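# Arrange every flower upright in the vase

## Task

Place each of the flowers in the vase with its stem pointing down, keeping the vase upright and no stem visibly bent; then open the grippers and withdraw the arms from the arrangement.

## Robot and tools

Robot: two arms, left_arm and right_arm, each with a two-finger parallel gripper and a wrist camera. Fixed cameras are cam_high and cam_low; wrist cameras are cam_left_wrist and cam_right_wrist. All images are 896x504.

Frames: the scene frame has its origin on the table surface, halfway between the arms' nominal bases; +x points out over the table, +z up, and left_arm sits on the +y side (arm names do not match image sides). Actual bases: left_arm at (-0.050, +0.286, 0) m, right_arm at (-0.022, -0.280, 0) m, each turned slightly about z. Reported end_effector_position (m), end_effector_quat_wxyz and Hand target are in the scene frame. end_effector_position is the point between the finger pads, about 1 cm short of the tips. In the gripper's own axes, +z runs along the fingers and the fingers separate along y. Commanded offsets are expressed in each Hand target's own axes, not the scene frame.

execute_actions(actions, cameras): actions is a list of actions; each action is a table of up to 15 rows, one row per 1/30 s control step (a shorter table repeats its final row until step 15). Every row holds 14 numbers in [-1, 1]: left_arm dx, dy, dz, rx, ry, rz, opening, then the same seven for right_arm. The six pose numbers are an offset from that arm's Hand target as it stood when the action began; all rows of one action refer to that same start, but the next action starts from the new Hand target, so sending an offset twice moves twice as far. Scale: 1.0 equals 0.6 m for dx/dy/dz and 180 degrees for rotation; rx, ry, rz form one rotation vector. Opening is absolute: +1 fully open (0.094 m), -1 closed. To leave an arm alone, send zeros for its six pose numbers and repeat its current opening (0 is itself a command). cameras lists camera names, ["all"] or []; images arrive only when asked or when actions is empty.

move(target, speed, blend, opening_speed, grip_force, blocking, cameras): target is one 14-number row as above, or a list of up to 15 such rows, each an offset measured from the Hand targets at the start of the move (not from the previous row). The whole move is capped at 10 s. speed is path top speed in m/s, 0.002 to 2.9, default 0.25 (rotation up to twice that in rad/s); one value or one per target. blend (m) rounds corners of a list; 0 stops at each point. opening_speed is the rate of opening change per second on the -1..+1 scale, at least 0.2; use a slow value to close gently on stems. grip_force sets the pad force limit in newtons, 10 to 50, one value or one per arm; it persists, and lower values close slowly. blocking=false returns after about 0.5 s while motion continues. The result adds a "move:" line: done, off_target, moving, held or fault, plus limits such as paced (pose clipped) or held (steps withheld).

wait(seconds): 0 to 3600, sends nothing new; a running move continues. stop(): brakes a running move. zoom_image(camera, region): region [x0, y0, x1, y1] in pixels of the latest image, at most 504 by 504. read_manual(section): licence texts only. finished_scene(scene): scene 1 or 2; ends the scene irreversibly, call nothing after it in that reply.

Result lines: per-arm end_effector_position and quaternion, Hand target (the base for your next offsets), Tool commands, grip_measured (finger opening on the command scale, reads slightly wide when empty), grip_effort_nm (gripper motor effort, negative means closing; not a pad force), Joint positions (last value is the opening in m), joint torques, joint velocities ("within noise" when still), motor temperatures, and MOTOR HOT or FAULT warnings.

Behaviour to expect: grippers sag and tilt under friction and weight, especially at long reach, and may stop short of the Hand target; check position and orientation after each motion and correct with a further offset. Commanded orientation is clipped to within 40 degrees of the measured one per step. Small motions may not happen or go sideways. Avoid paths that pass near an arm's own base, which can whip the elbow around. Faster motions overshoot more and hit harder.

Cautions: do not drop things, release moving items, knock the vase over or let it fall, or push anything off the table. Do not bump the arms or grippers into each other, or close one gripper on the other's fingers; the controller will not prevent it. Avoid straining the wrist camera cables. Contact pressure rises with speed and with how far the target lies past the contact; to end a push, command back past the gripper. Close slowly and softly on stems so they are not bent, and release by commanding an opening well above grip_measured. Holding loads or stretched poses heats motors: 75 °C warns, 90 °C folds the arm away for the rest of the scene, 100 °C drops it. Loose objects may occasionally be nudged by outside pushes.

Each tool is called after "Emit:" as name([rows], argument=value, ...), one row to a line, values as JSON.

## Session

Emit:
execute_actions(actions=[])

Scene clock: 0.00 s.
left_arm: end_effector_position=(+0.3428, +0.2772, +0.0797) grip_measured=+1.000 grip_effort_nm=n/a end_effector_quat_wxyz=(+0.555, +0.006, +0.831, +0.026) | right_arm: end_effector_position=(+0.3663, -0.2675, +0.0974) grip_measured=+1.000 grip_effort_nm=n/a end_effector_quat_wxyz=(+0.602, -0.022, +0.798, +0.027)
Joint positions: left_arm=[-0.019 1.548 0.375 0.779 -0.097 0.015 0.094] | right_arm=[-0.027 1.547 0.309 0.96 -0.067 -0.002 0.094]
Joint velocities: within noise
Joint torques (N m): no reading
Motor temperatures (°C): left_arm=[35 43 41 43 34 32 31] | right_arm=[32 39 37 41 33 34 32]
Heat: left arm: 43 °C; right arm: 41 °C.
Hand target: left_arm +0.3456, +0.2771, +0.0853; +0.562, +0.006, +0.827, +0.026 | right_arm +0.3698, -0.2675, +0.1060; +0.612, -0.022, +0.790, +0.026
Tool commands: left_gripper/opening=+1.0 right_gripper/opening=+1.0
camera_calibration:
cam_left_wrist: T_world_to_cam=[[-0.01982, -0.9995, 0.0248, 0.27658], [-0.65893, -0.0056, -0.75218, 0.33832], [0.75194, -0.03125, -0.65848, -0.08761]] pos_world=[0.29429, 0.2756, 0.18993]
cam_right_wrist: T_world_to_cam=[[0.04302, -0.99891, 0.0179, -0.28446], [-0.57807, -0.0395, -0.81503, 0.32784], [0.81485, 0.02472, -0.57914, -0.1273]] pos_world=[0.30548, -0.26806, 0.19856]

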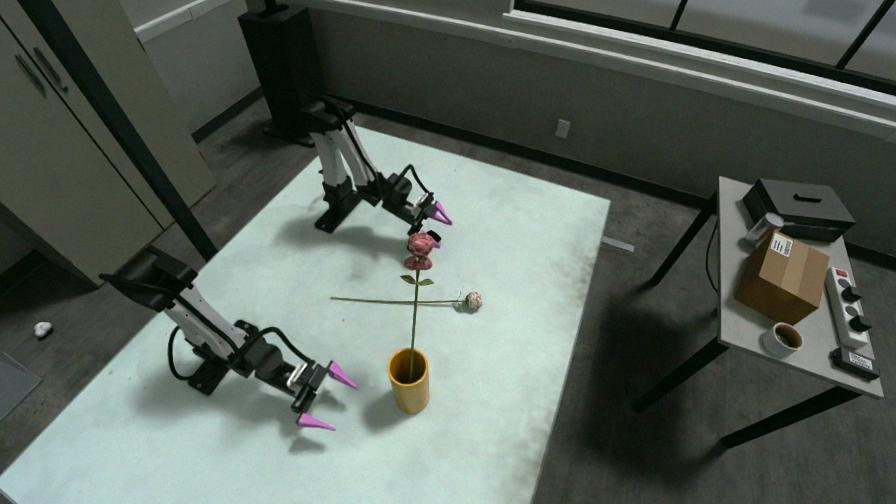

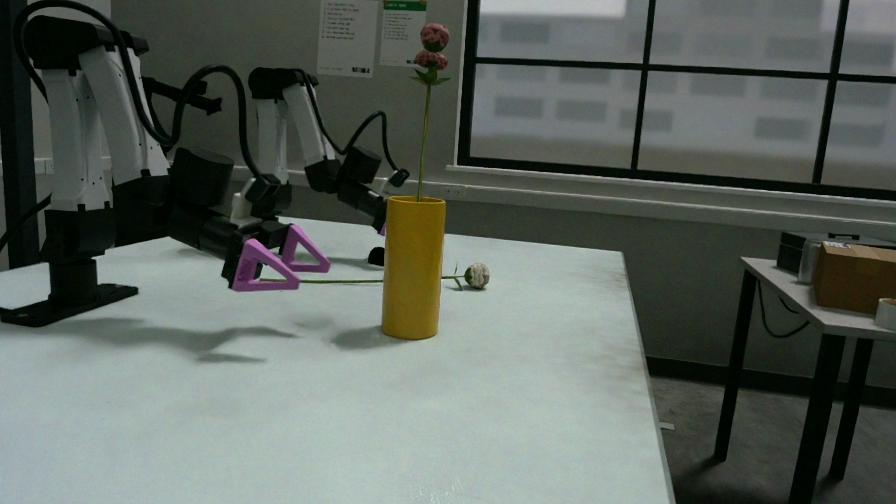

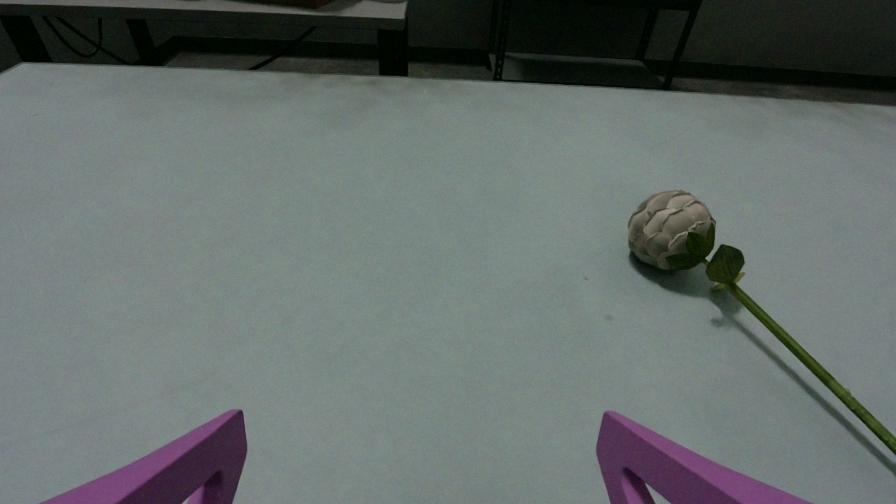

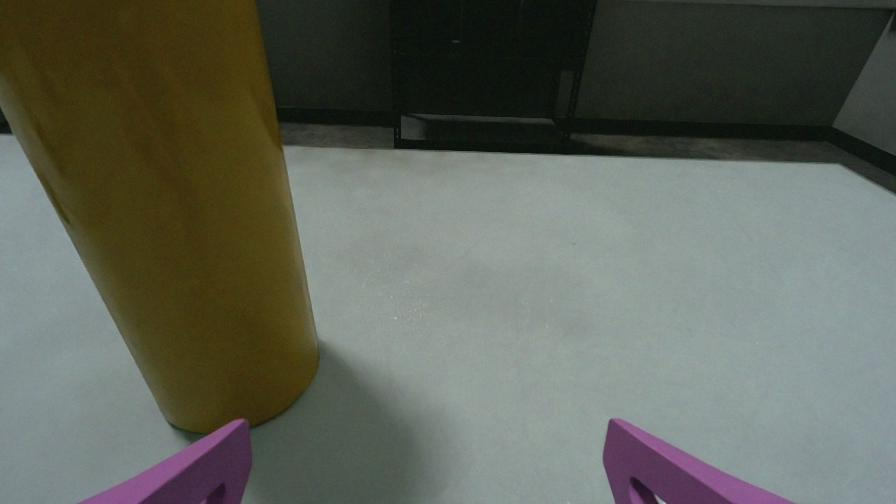

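Emit:
zoom_image(camera="cam_high", region=[310, 220, 510, 420])

Emit:
zoom_image(camera="cam_low", region=[360, 180, 510, 350])

Scaled by 2.520 from the camera's image (finer frame: 1280x720).

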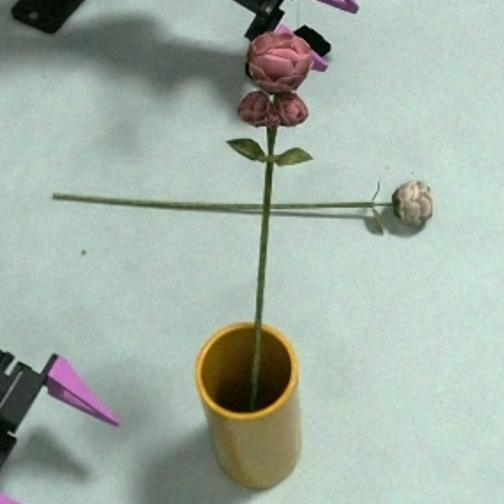

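Scaled by 2.965 from the camera's image (finer frame: 1280x720).

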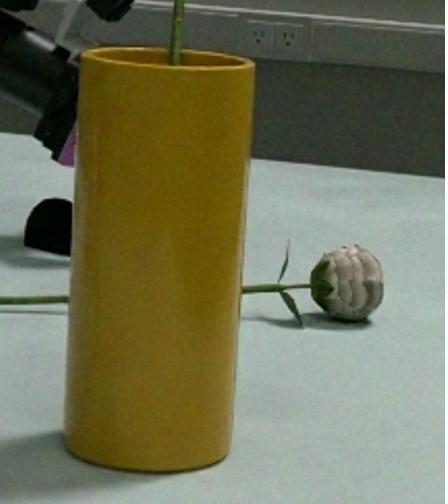

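Emit:
move([
  [0,0,0,0,0,0,1,-0.147,0.291,-0.173,-0.034,0.208,-0.048,0.2],
  [0,0,0,0,0,0,1,-0.040,0.558,0.028,-0.0683,0.416,-0.0963,0.2],
], blend=[0.05,0], speed=0.4, cameras=["cam_high","cam_right_wrist","cam_low"])

Scene clock: 23.67 s.
left_arm: end_effector_position=(+0.3428, +0.2772, +0.0796) grip_measured=+1.000 grip_effort_nm=-0.01 end_effector_quat_wxyz=(+0.555, +0.006, +0.832, +0.026) | right_arm: end_effector_position=(+0.3697, +0.0624, +0.1328) grip_measured=+0.202 grip_effort_nm=-0.10 end_effector_quat_wxyz=(+0.102, -0.199, +0.973, +0.049)
Joint positions: left_arm=[-0.019 1.548 0.375 0.778 -0.097 0.015 0.094] | right_arm=[0.695 2.554 2.785 -1.574 0.016 0.319 0.056]
Joint torques (N m): left_arm=[0.46 -5.2 6.16 1.91 0 -0.05] | right_arm=[0.34 -9.92 10.44 0.72 -0.19 -0.06]
Motor temperatures (°C): left_arm=[35 45 44 49 34 32 31] | right_arm=[32 41 40 45 33 34 31]
Heat: left arm: 49 °C; right arm: 45 °C.
Hand target: left_arm +0.3456, +0.2771, +0.0852; +0.562, +0.006, +0.827, +0.026 | right_arm +0.3693, +0.0678, +0.1299; +0.000, -0.205, +0.979, +0.000
Off the commanded pose: left_arm 0.006 m, 1 deg | right_arm 0.006 m, 13 deg.
joint sent to its limit (right arm) — joint 4 (wrist pitch), lower limit. The joint targets are off in orientation, not in position.
move: off_target (right_arm)
cam_right_wrist: T_world_to_cam=[[0.4142, -0.91, -0.01837, -0.09377], [-0.9029, -0.41335, 0.11794, 0.39127], [-0.11492, -0.03227, -0.99285, 0.28446]] pos_world=[0.42481, 0.08558, 0.23455]
Images, in order (width x height): cam_high 896x504, cam_low 896x504, cam_right_wrist 896x504.

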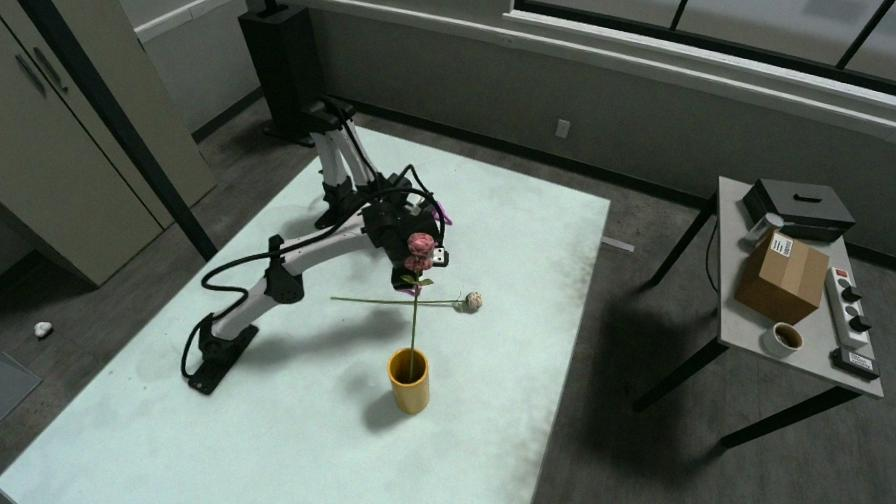

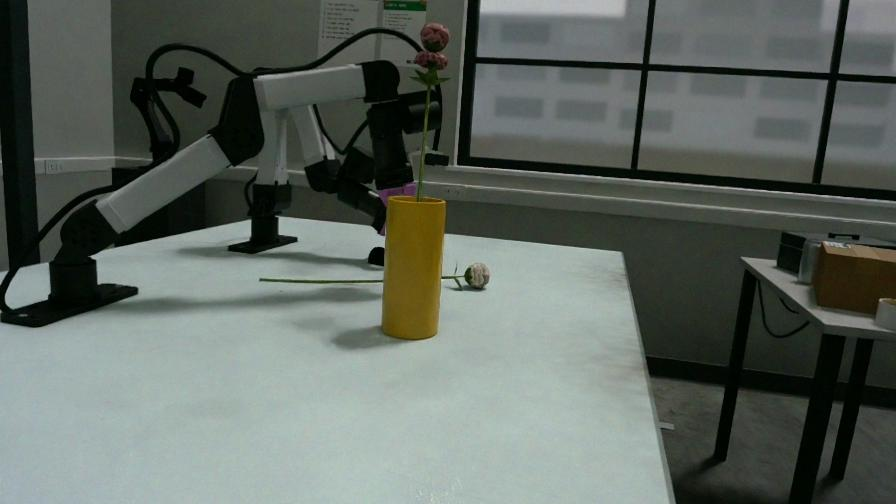

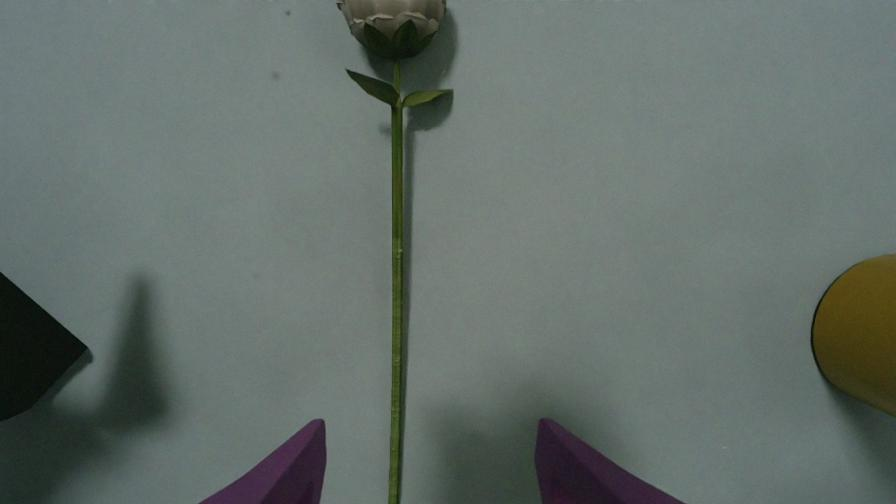

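Emit:
move(target=[0,0,0,0,0,0,1,0,0.038,0.18,0,-0.1,-0.004,0.2], speed=0.2, cameras=["cam_high","cam_right_wrist"])

Scene clock: 31.27 s.
left_arm: end_effector_position=(+0.3428, +0.2772, +0.0796) grip_measured=+1.000 grip_effort_nm=-0.01 end_effector_quat_wxyz=(+0.555, +0.006, +0.832, +0.026) | right_arm: end_effector_position=(+0.3614, +0.0888, +0.0113) grip_measured=+0.201 grip_effort_nm=-0.05 end_effector_quat_wxyz=(+0.141, -0.210, +0.967, +0.032)
Joint positions: left_arm=[-0.019 1.548 0.375 0.778 -0.097 0.015 0.094] | right_arm=[0.77 2.409 2.006 -0.895 0.101 0.356 0.056]
Joint torques (N m): left_arm=[0.17 -5.19 6.35 1.92 0.02 -0.05] | right_arm=[0.62 -14.22 5.89 0.93 0.23 0.07]
Heat: left arm: 50 °C; right arm: 43 °C.
Hand target: left_arm +0.3456, +0.2771, +0.0852; +0.562, +0.006, +0.827, +0.026 | right_arm +0.3603, +0.0888, +0.0219; +0.154, -0.208, +0.965, +0.032
Off the commanded pose: left_arm 0.006 m, 1 deg | right_arm 0.011 m, 1 deg.
move: off_target (right_arm)
cam_right_wrist: T_world_to_cam=[[0.43007, -0.9021, 0.03547, -0.07555], [-0.90231, -0.42823, 0.04958, 0.41094], [-0.02954, -0.05333, -0.99814, 0.13486]] pos_world=[0.40727, 0.11502, 0.11691]

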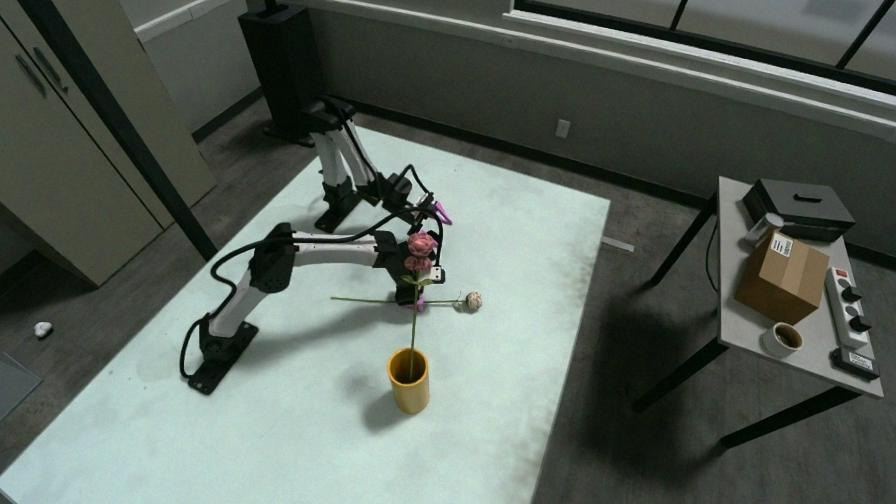

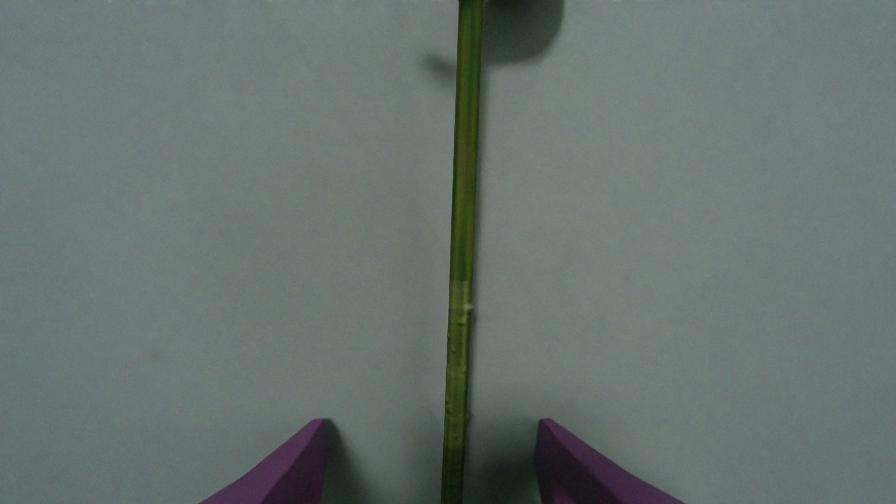

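Emit:
move([
  [0,0,0,0,0,0,1,0,-0.01,-0.005,0,0,0,0.2],
  [0,0,0,0,0,0,1,0,-0.01,-0.005,0,0,0,-1],
], grip_force=25, cameras=["cam_right_wrist"])

Scene clock: 36.80 s.
left_arm: end_effector_position=(+0.3428, +0.2772, +0.0796) grip_measured=+1.000 grip_effort_nm=-0.01 end_effector_quat_wxyz=(+0.555, +0.006, +0.832, +0.026) | right_arm: end_effector_position=(+0.3610, +0.0880, +0.0114) grip_measured=-0.884 grip_effort_nm=-0.52 end_effector_quat_wxyz=(+0.144, -0.210, +0.966, +0.033)
Joint positions: left_arm=[-0.019 1.548 0.375 0.778 -0.097 0.015 0.094] | right_arm=[0.77 2.399 1.987 -0.88 0.102 0.356 0.005]
Joint torques (N m): left_arm=[0.18 -5.16 5.98 1.98 -0.01 -0.07] | right_arm=[-0.36 -14.69 5.94 0.83 0.18 -0.04]
Motor temperatures (°C): left_arm=[35 45 45 51 34 32 31] | right_arm=[32 48 40 43 33 34 31]
Heat: left arm: 51 °C; right arm: 48 °C.
Hand target: left_arm +0.3456, +0.2771, +0.0852; +0.562, +0.006, +0.827, +0.026 | right_arm +0.3619, +0.0829, +0.0248; +0.154, -0.208, +0.965, +0.032
Off the commanded pose: left_arm 0.006 m, 1 deg | right_arm 0.014 m, 1 deg.
grip_force (N): 25, 25
move: off_target (right_arm); target 2's new opening was sent with right_arm's hand 0.014 m and 1 deg from that target
cam_right_wrist: T_world_to_cam=[[0.42962, -0.90233, 0.03502, -0.07599], [-0.90267, -0.42807, 0.04401, 0.41039], [-0.02473, -0.05052, -0.99842, 0.13281]] pos_world=[0.40637, 0.11382, 0.1172]

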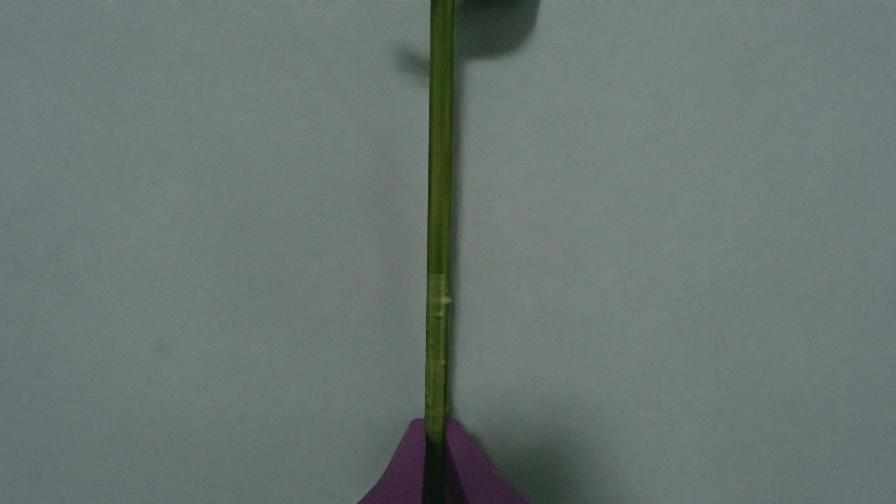

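Emit:
move([
  [0,0,0,0,0,0,1,-0.032,-0.0085,-0.208,0,0,0,-1],
  [0,0,0,0,0,0,1,-0.02,-0.095,-0.737,0,-0.489,0,-1],
  [0,0,0,0,0,0,1,-0.006,-0.394,-0.776,0.0934,-0.484,0.0505,-1],
], blend=[0.04,0.05,0], speed=[0.2,0.35,0.35], cameras=["cam_high","cam_low","cam_right_wrist"])

Scene clock: 46.37 s.
left_arm: end_effector_position=(+0.3428, +0.2772, +0.0796) grip_measured=+1.000 grip_effort_nm=-0.01 end_effector_quat_wxyz=(+0.555, +0.006, +0.832, +0.026) | right_arm: end_effector_position=(+0.3325, -0.1891, +0.4554) grip_measured=-0.885 grip_effort_nm=-0.58 end_effector_quat_wxyz=(+0.788, -0.041, +0.613, +0.038)
Joint positions: left_arm=[-0.019 1.548 0.375 0.778 -0.097 0.015 0.094] | right_arm=[0.337 1.023 1.003 0.275 0.243 -0.082 0.005]
Joint torques (N m): left_arm=[0.54 -5.16 6.16 1.95 0.04 -0.07] | right_arm=[-0.62 -1.5 11.45 1.76 -0.27 0.14]
Motor temperatures (°C): left_arm=[35 45 45 51 34 32 31] | right_arm=[32 53 40 43 33 34 32]
Heat: left arm: 51 °C; right arm: 53 °C.
Hand target: left_arm +0.3456, +0.2771, +0.0852; +0.562, +0.006, +0.827, +0.026 | right_arm +0.3305, -0.1896, +0.4692; +0.797, -0.037, +0.601, +0.049
Off the commanded pose: left_arm 0.006 m, 1 deg | right_arm 0.014 m, 2 deg.
grip_force (N): 25, 25
move: off_target (right_arm)
cam_right_wrist: T_world_to_cam=[[0.07194, -0.99676, 0.03588, -0.22853], [-0.08837, -0.0422, -0.99519, 0.52187], [0.99349, 0.06843, -0.09112, -0.16776]] pos_world=[0.22922, -0.19428, 0.51228]

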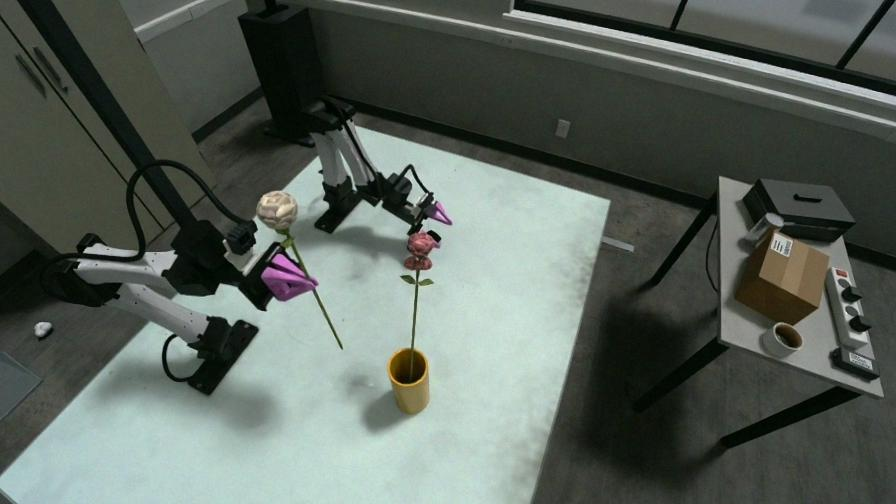

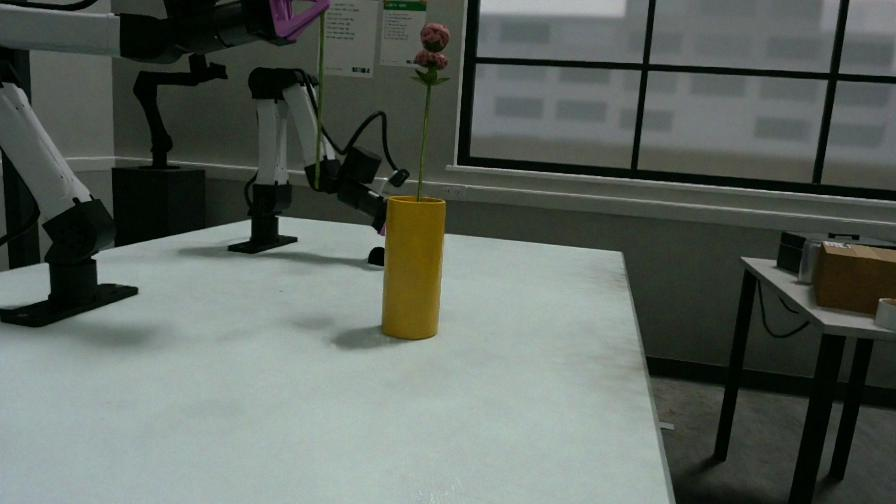

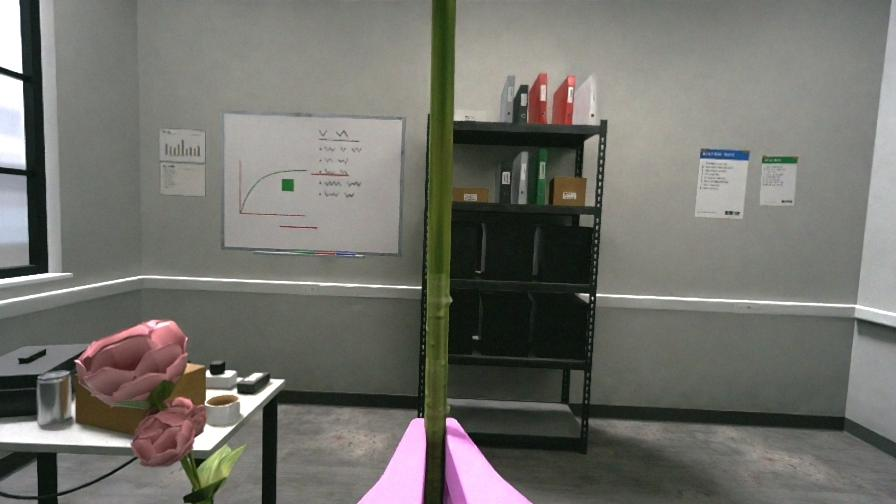

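Emit:
move(target=[0,0,0,0,0,0,1,-0.0035,0.0047,0.230,0,0,0,-1], cameras=["cam_high","cam_low"])

Emit:
zoom_image(camera="cam_high", region=[330, 220, 490, 420])

Emit:
zoom_image(camera="cam_low", region=[330, 60, 510, 240])

Scene clock: 52.23 s.
left_arm: end_effector_position=(+0.3428, +0.2772, +0.0796) grip_measured=+1.000 grip_effort_nm=-0.01 end_effector_quat_wxyz=(+0.555, +0.006, +0.832, +0.026) | right_arm: end_effector_position=(+0.4604, -0.1701, +0.4932) grip_measured=-0.885 grip_effort_nm=-0.58 end_effector_quat_wxyz=(+0.787, -0.040, +0.615, +0.039)
Joint positions: left_arm=[-0.019 1.548 0.375 0.778 -0.097 0.015 0.094] | right_arm=[0.251 1.532 1.515 0.263 0.16 -0.057 0.005]
Joint torques (N m): left_arm=[0.24 -5.14 6.19 1.9 0.02 -0.09] | right_arm=[-0.61 -4.71 12.97 1.78 -0.26 0.13]
Heat: left arm: 51 °C; right arm: 51 °C.
Hand target: left_arm +0.3456, +0.2771, +0.0852; +0.562, +0.006, +0.827, +0.026 | right_arm +0.4613, -0.1706, +0.5090; +0.797, -0.037, +0.601, +0.049
Off the commanded pose: left_arm 0.006 m, 1 deg | right_arm 0.016 m, 2 deg.
grip_force (N): 25, 25
move: off_target (right_arm)

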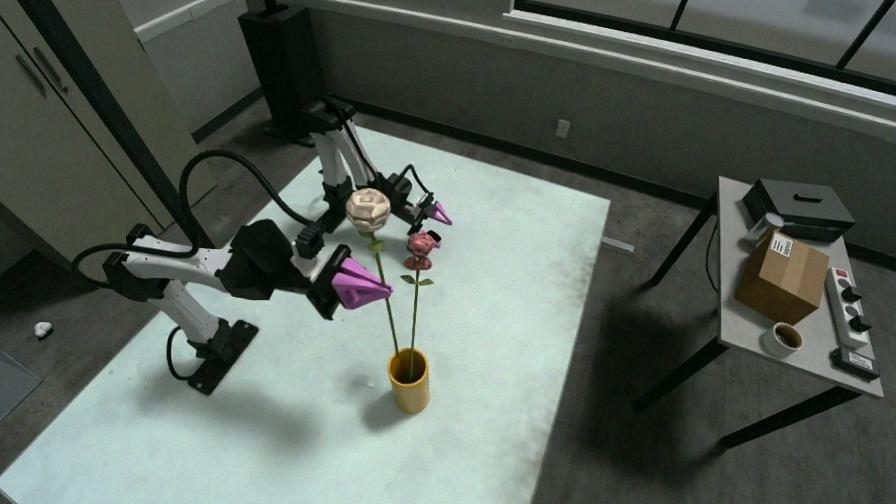

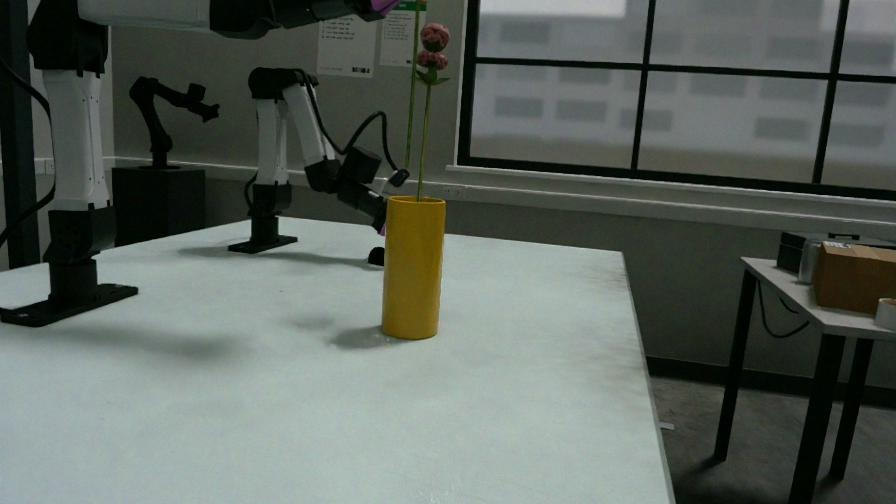

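Scaled by 2.520 from the camera's image (finer frame: 1280x720).

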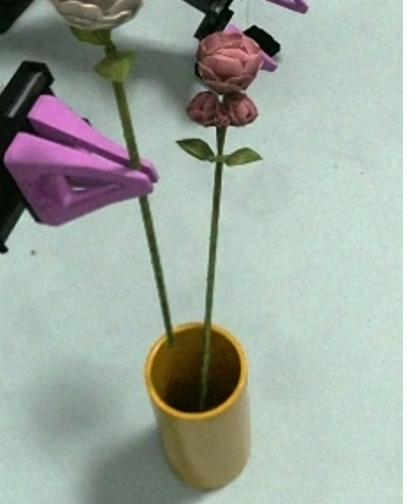

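Scaled by 2.800 from the camera's image (finer frame: 1280x720).

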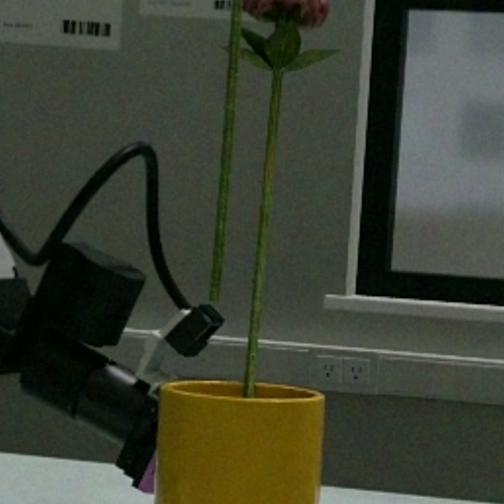

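Emit:
move([
  [0,0,0,0,0,0,1,0.055,0.0055,0.0095,0,0,0,-1],
  [0,0,0,0,0,0,1,0.363,0.0067,-0.075,0,0,0,-1],
], blend=[0.01,0], speed=0.14, cameras=["cam_high","cam_low"])

Emit:
zoom_image(camera="cam_high", region=[330, 220, 490, 420])

Emit:
zoom_image(camera="cam_low", region=[330, 60, 510, 240])

Scene clock: 58.83 s.
left_arm: end_effector_position=(+0.3428, +0.2772, +0.0796) grip_measured=+1.000 grip_effort_nm=-0.01 end_effector_quat_wxyz=(+0.555, +0.006, +0.832, +0.026) | right_arm: end_effector_position=(+0.4772, -0.1653, +0.2882) grip_measured=-0.885 grip_effort_nm=-0.58 end_effector_quat_wxyz=(+0.792, -0.039, +0.608, +0.040)
Joint positions: left_arm=[-0.019 1.548 0.375 0.778 -0.097 0.015 0.094] | right_arm=[0.251 1.763 0.894 1.132 0.16 -0.057 0.005]
Joint torques (N m): left_arm=[0.34 -5.16 6.28 1.92 0.05 -0.11] | right_arm=[-0.23 -5.68 7.34 2.09 -0.21 0.13]
Heat: left arm: 52 °C; right arm: 50 °C.
Hand target: left_arm +0.3456, +0.2771, +0.0853; +0.562, +0.006, +0.827, +0.026 | right_arm +0.4772, -0.1647, +0.2871; +0.797, -0.037, +0.601, +0.049
Off the commanded pose: left_arm 0.006 m, 1 deg | right_arm 0.001 m, 1 deg.
grip_force (N): 25, 25
move: done

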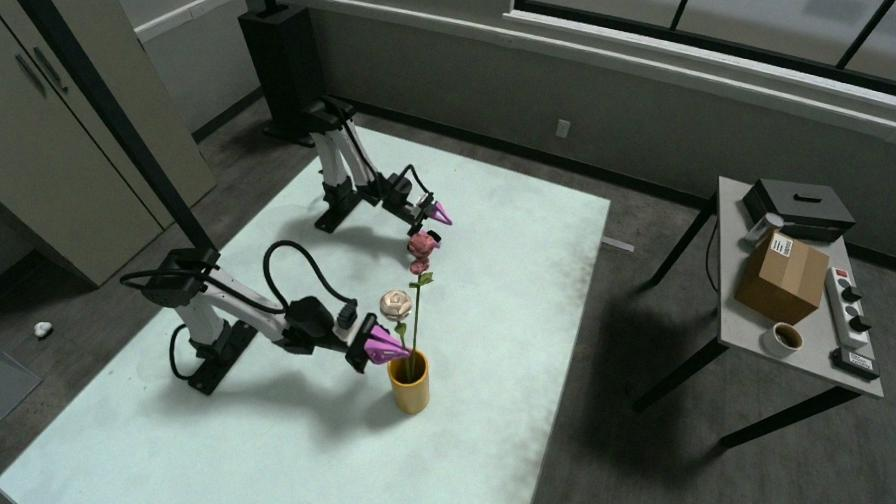

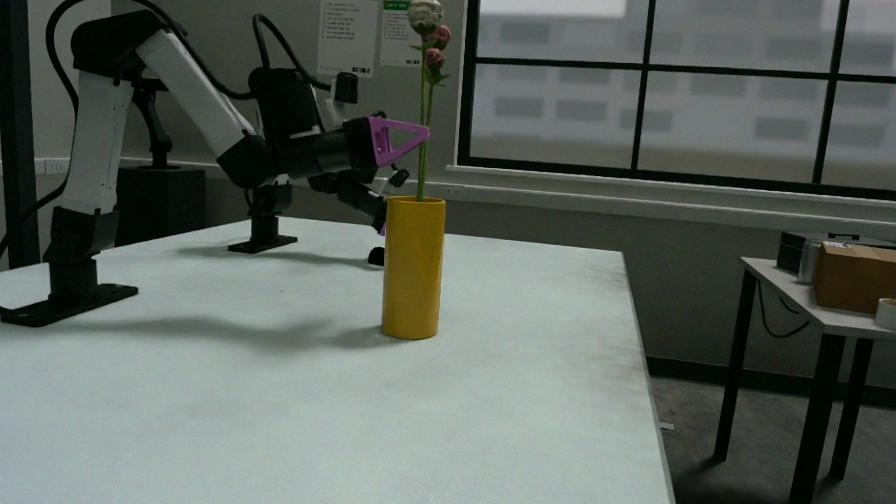

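Scaled by 2.520 from the camera's image (finer frame: 1280x720).

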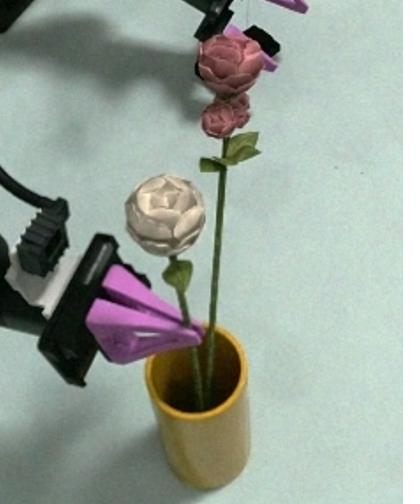

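Scaled by 2.800 from the camera's image (finer frame: 1280x720).

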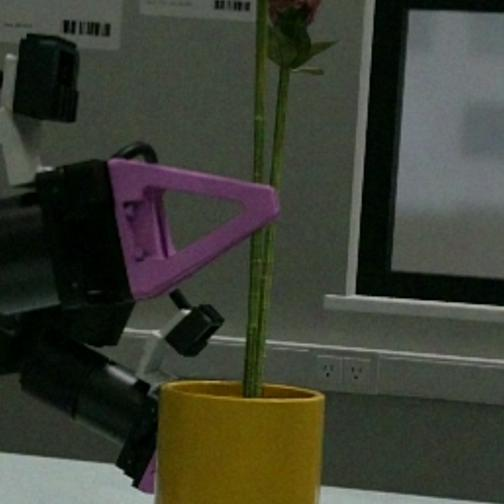

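Emit:
move([
  [0,0,0,0,0,0,1,0.047,0,-0.014,0,0,0,-1],
  [0,0,0,0,0,0,1,0.047,0,-0.014,0,0,0,-0.55],
], speed=0.1, opening_speed=0.6, cameras=["cam_high","cam_right_wrist","cam_low"])

Scene clock: 62.03 s.
left_arm: end_effector_position=(+0.3428, +0.2772, +0.0796) grip_measured=+1.000 grip_effort_nm=-0.01 end_effector_quat_wxyz=(+0.555, +0.006, +0.832, +0.026) | right_arm: end_effector_position=(+0.4786, -0.1649, +0.2592) grip_measured=-0.552 grip_effort_nm=0.09 end_effector_quat_wxyz=(+0.791, -0.039, +0.609, +0.039)
Joint positions: left_arm=[-0.019 1.548 0.375 0.778 -0.097 0.015 0.094] | right_arm=[0.251 1.843 0.853 1.25 0.16 -0.057 0.021]
Joint torques (N m): left_arm=[0.13 -5.03 6.28 1.92 -0.04 -0.13] | right_arm=[-0.23 -5.97 6.3 2.16 -0.21 0.12]
Heat: left arm: 52 °C; right arm: 49 °C.
Hand target: left_arm +0.3456, +0.2771, +0.0853; +0.562, +0.006, +0.827, +0.026 | right_arm +0.4768, -0.1647, +0.2579; +0.797, -0.037, +0.601, +0.049
Off the commanded pose: left_arm 0.006 m, 1 deg | right_arm 0.002 m, 2 deg.
grip_force (N): 25, 25
move: done
cam_right_wrist: T_world_to_cam=[[0.0724, -0.99689, 0.03105, -0.20687], [-0.07977, -0.03682, -0.99613, 0.33769], [0.99418, 0.06964, -0.08219, -0.33488]] pos_world=[0.37484, -0.17047, 0.31529]
Images, in order (width x height): cam_high 896x504, cam_low 896x504, cam_right_wrist 896x504.

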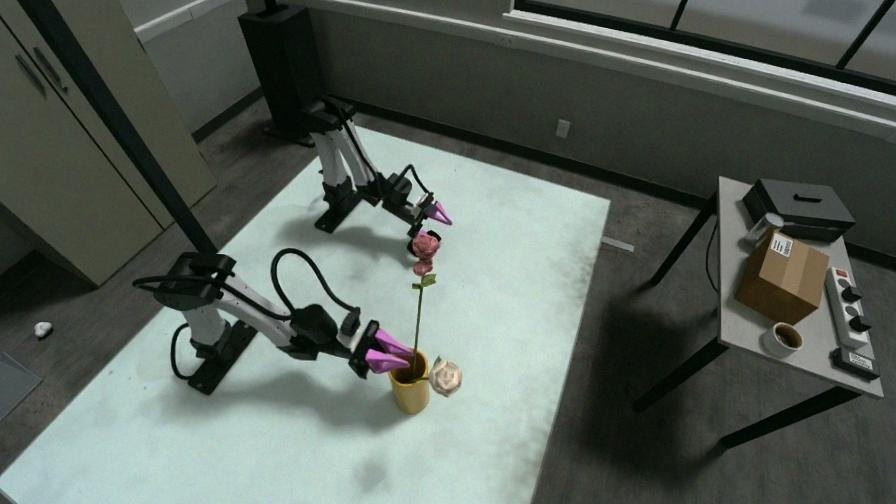

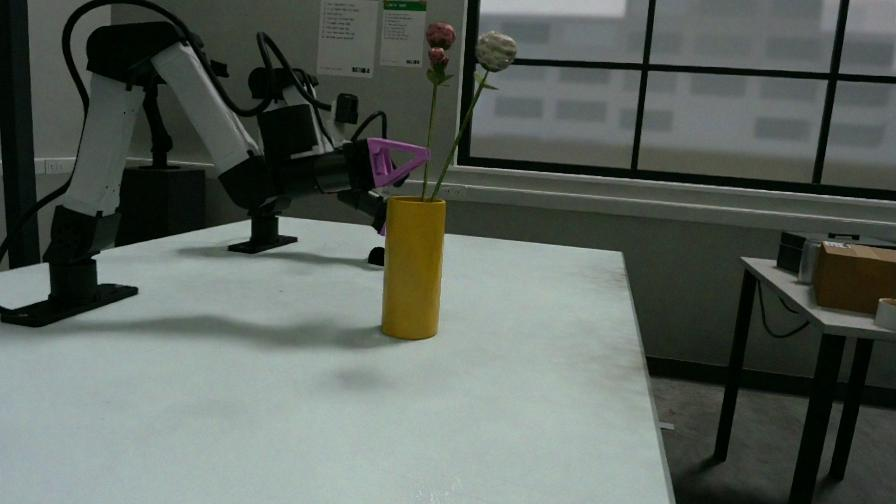

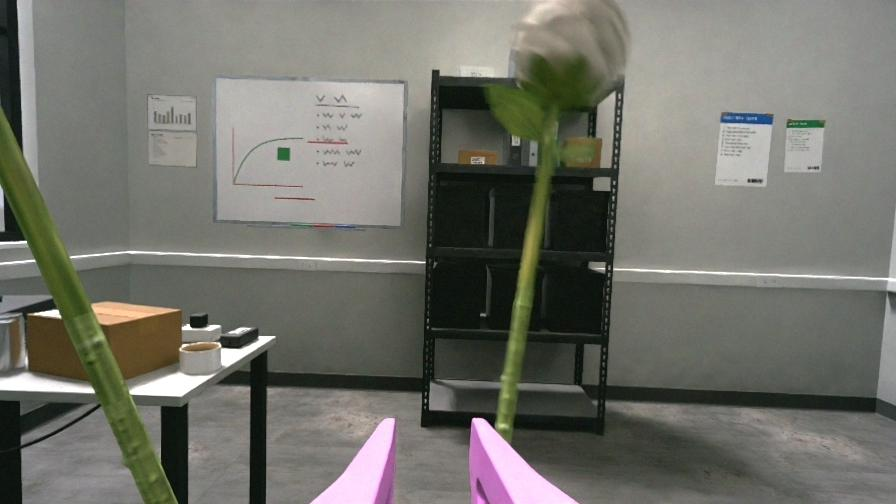

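Released; retract along −z.

Emit:
move(target=[0,0,0,0,0,0,1,0,0,-0.25,0,0,0,-0.55], cameras=["cam_high","cam_low"])

Scene clock: 63.97 s.
left_arm: end_effector_position=(+0.3428, +0.2772, +0.0796) grip_measured=+1.000 grip_effort_nm=-0.01 end_effector_quat_wxyz=(+0.555, +0.006, +0.832, +0.026) | right_arm: end_effector_position=(+0.3432, -0.1796, +0.1746) grip_measured=-0.552 grip_effort_nm=0.08 end_effector_quat_wxyz=(+0.734, -0.058, +0.675, +0.037)
Joint positions: left_arm=[-0.019 1.548 0.375 0.778 -0.097 0.015 0.094] | right_arm=[0.349 1.56 0.233 1.411 0.24 -0.056 0.021]
Joint torques (N m): left_arm=[0.34 -5.07 6.48 1.94 0.08 -0.03] | right_arm=[0.62 -5.46 4.72 3.26 0.1 -0.06]
Heat: left arm: 52 °C; right arm: 49 °C.
Hand target: left_arm +0.3456, +0.2771, +0.0853; +0.562, +0.006, +0.827, +0.026 | right_arm +0.3337, -0.1824, +0.2167; +0.797, -0.037, +0.601, +0.049
Off the commanded pose: left_arm 0.006 m, 1 deg | right_arm 0.043 m, 11 deg.
joint sent to its limit (right arm) — joint 4 (wrist pitch), upper limit. The joint targets still meet the commanded pose.
grip_force (N): 25, 25
move: off_target (right_arm)

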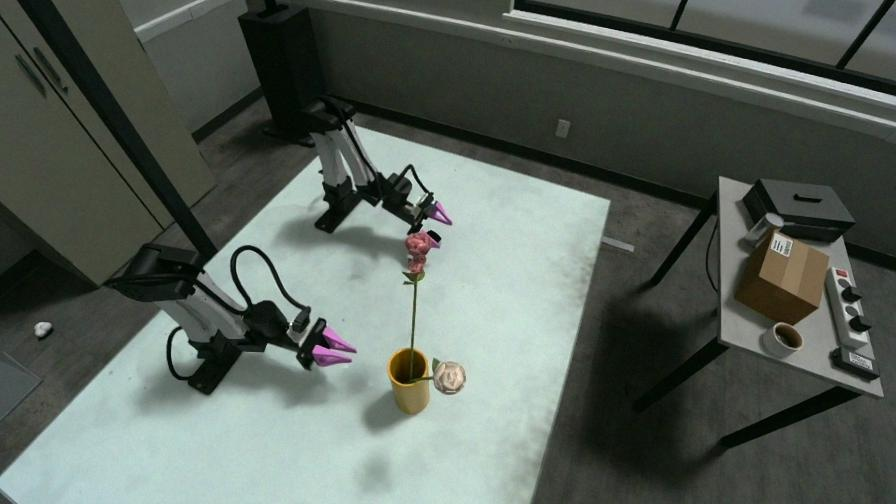

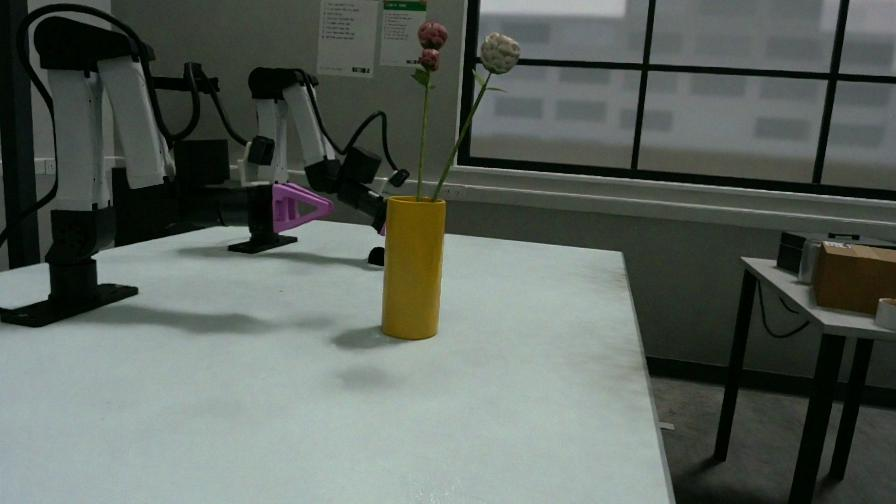

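Emit:
finished_scene(scene=2)

The scene is finished: the task was done.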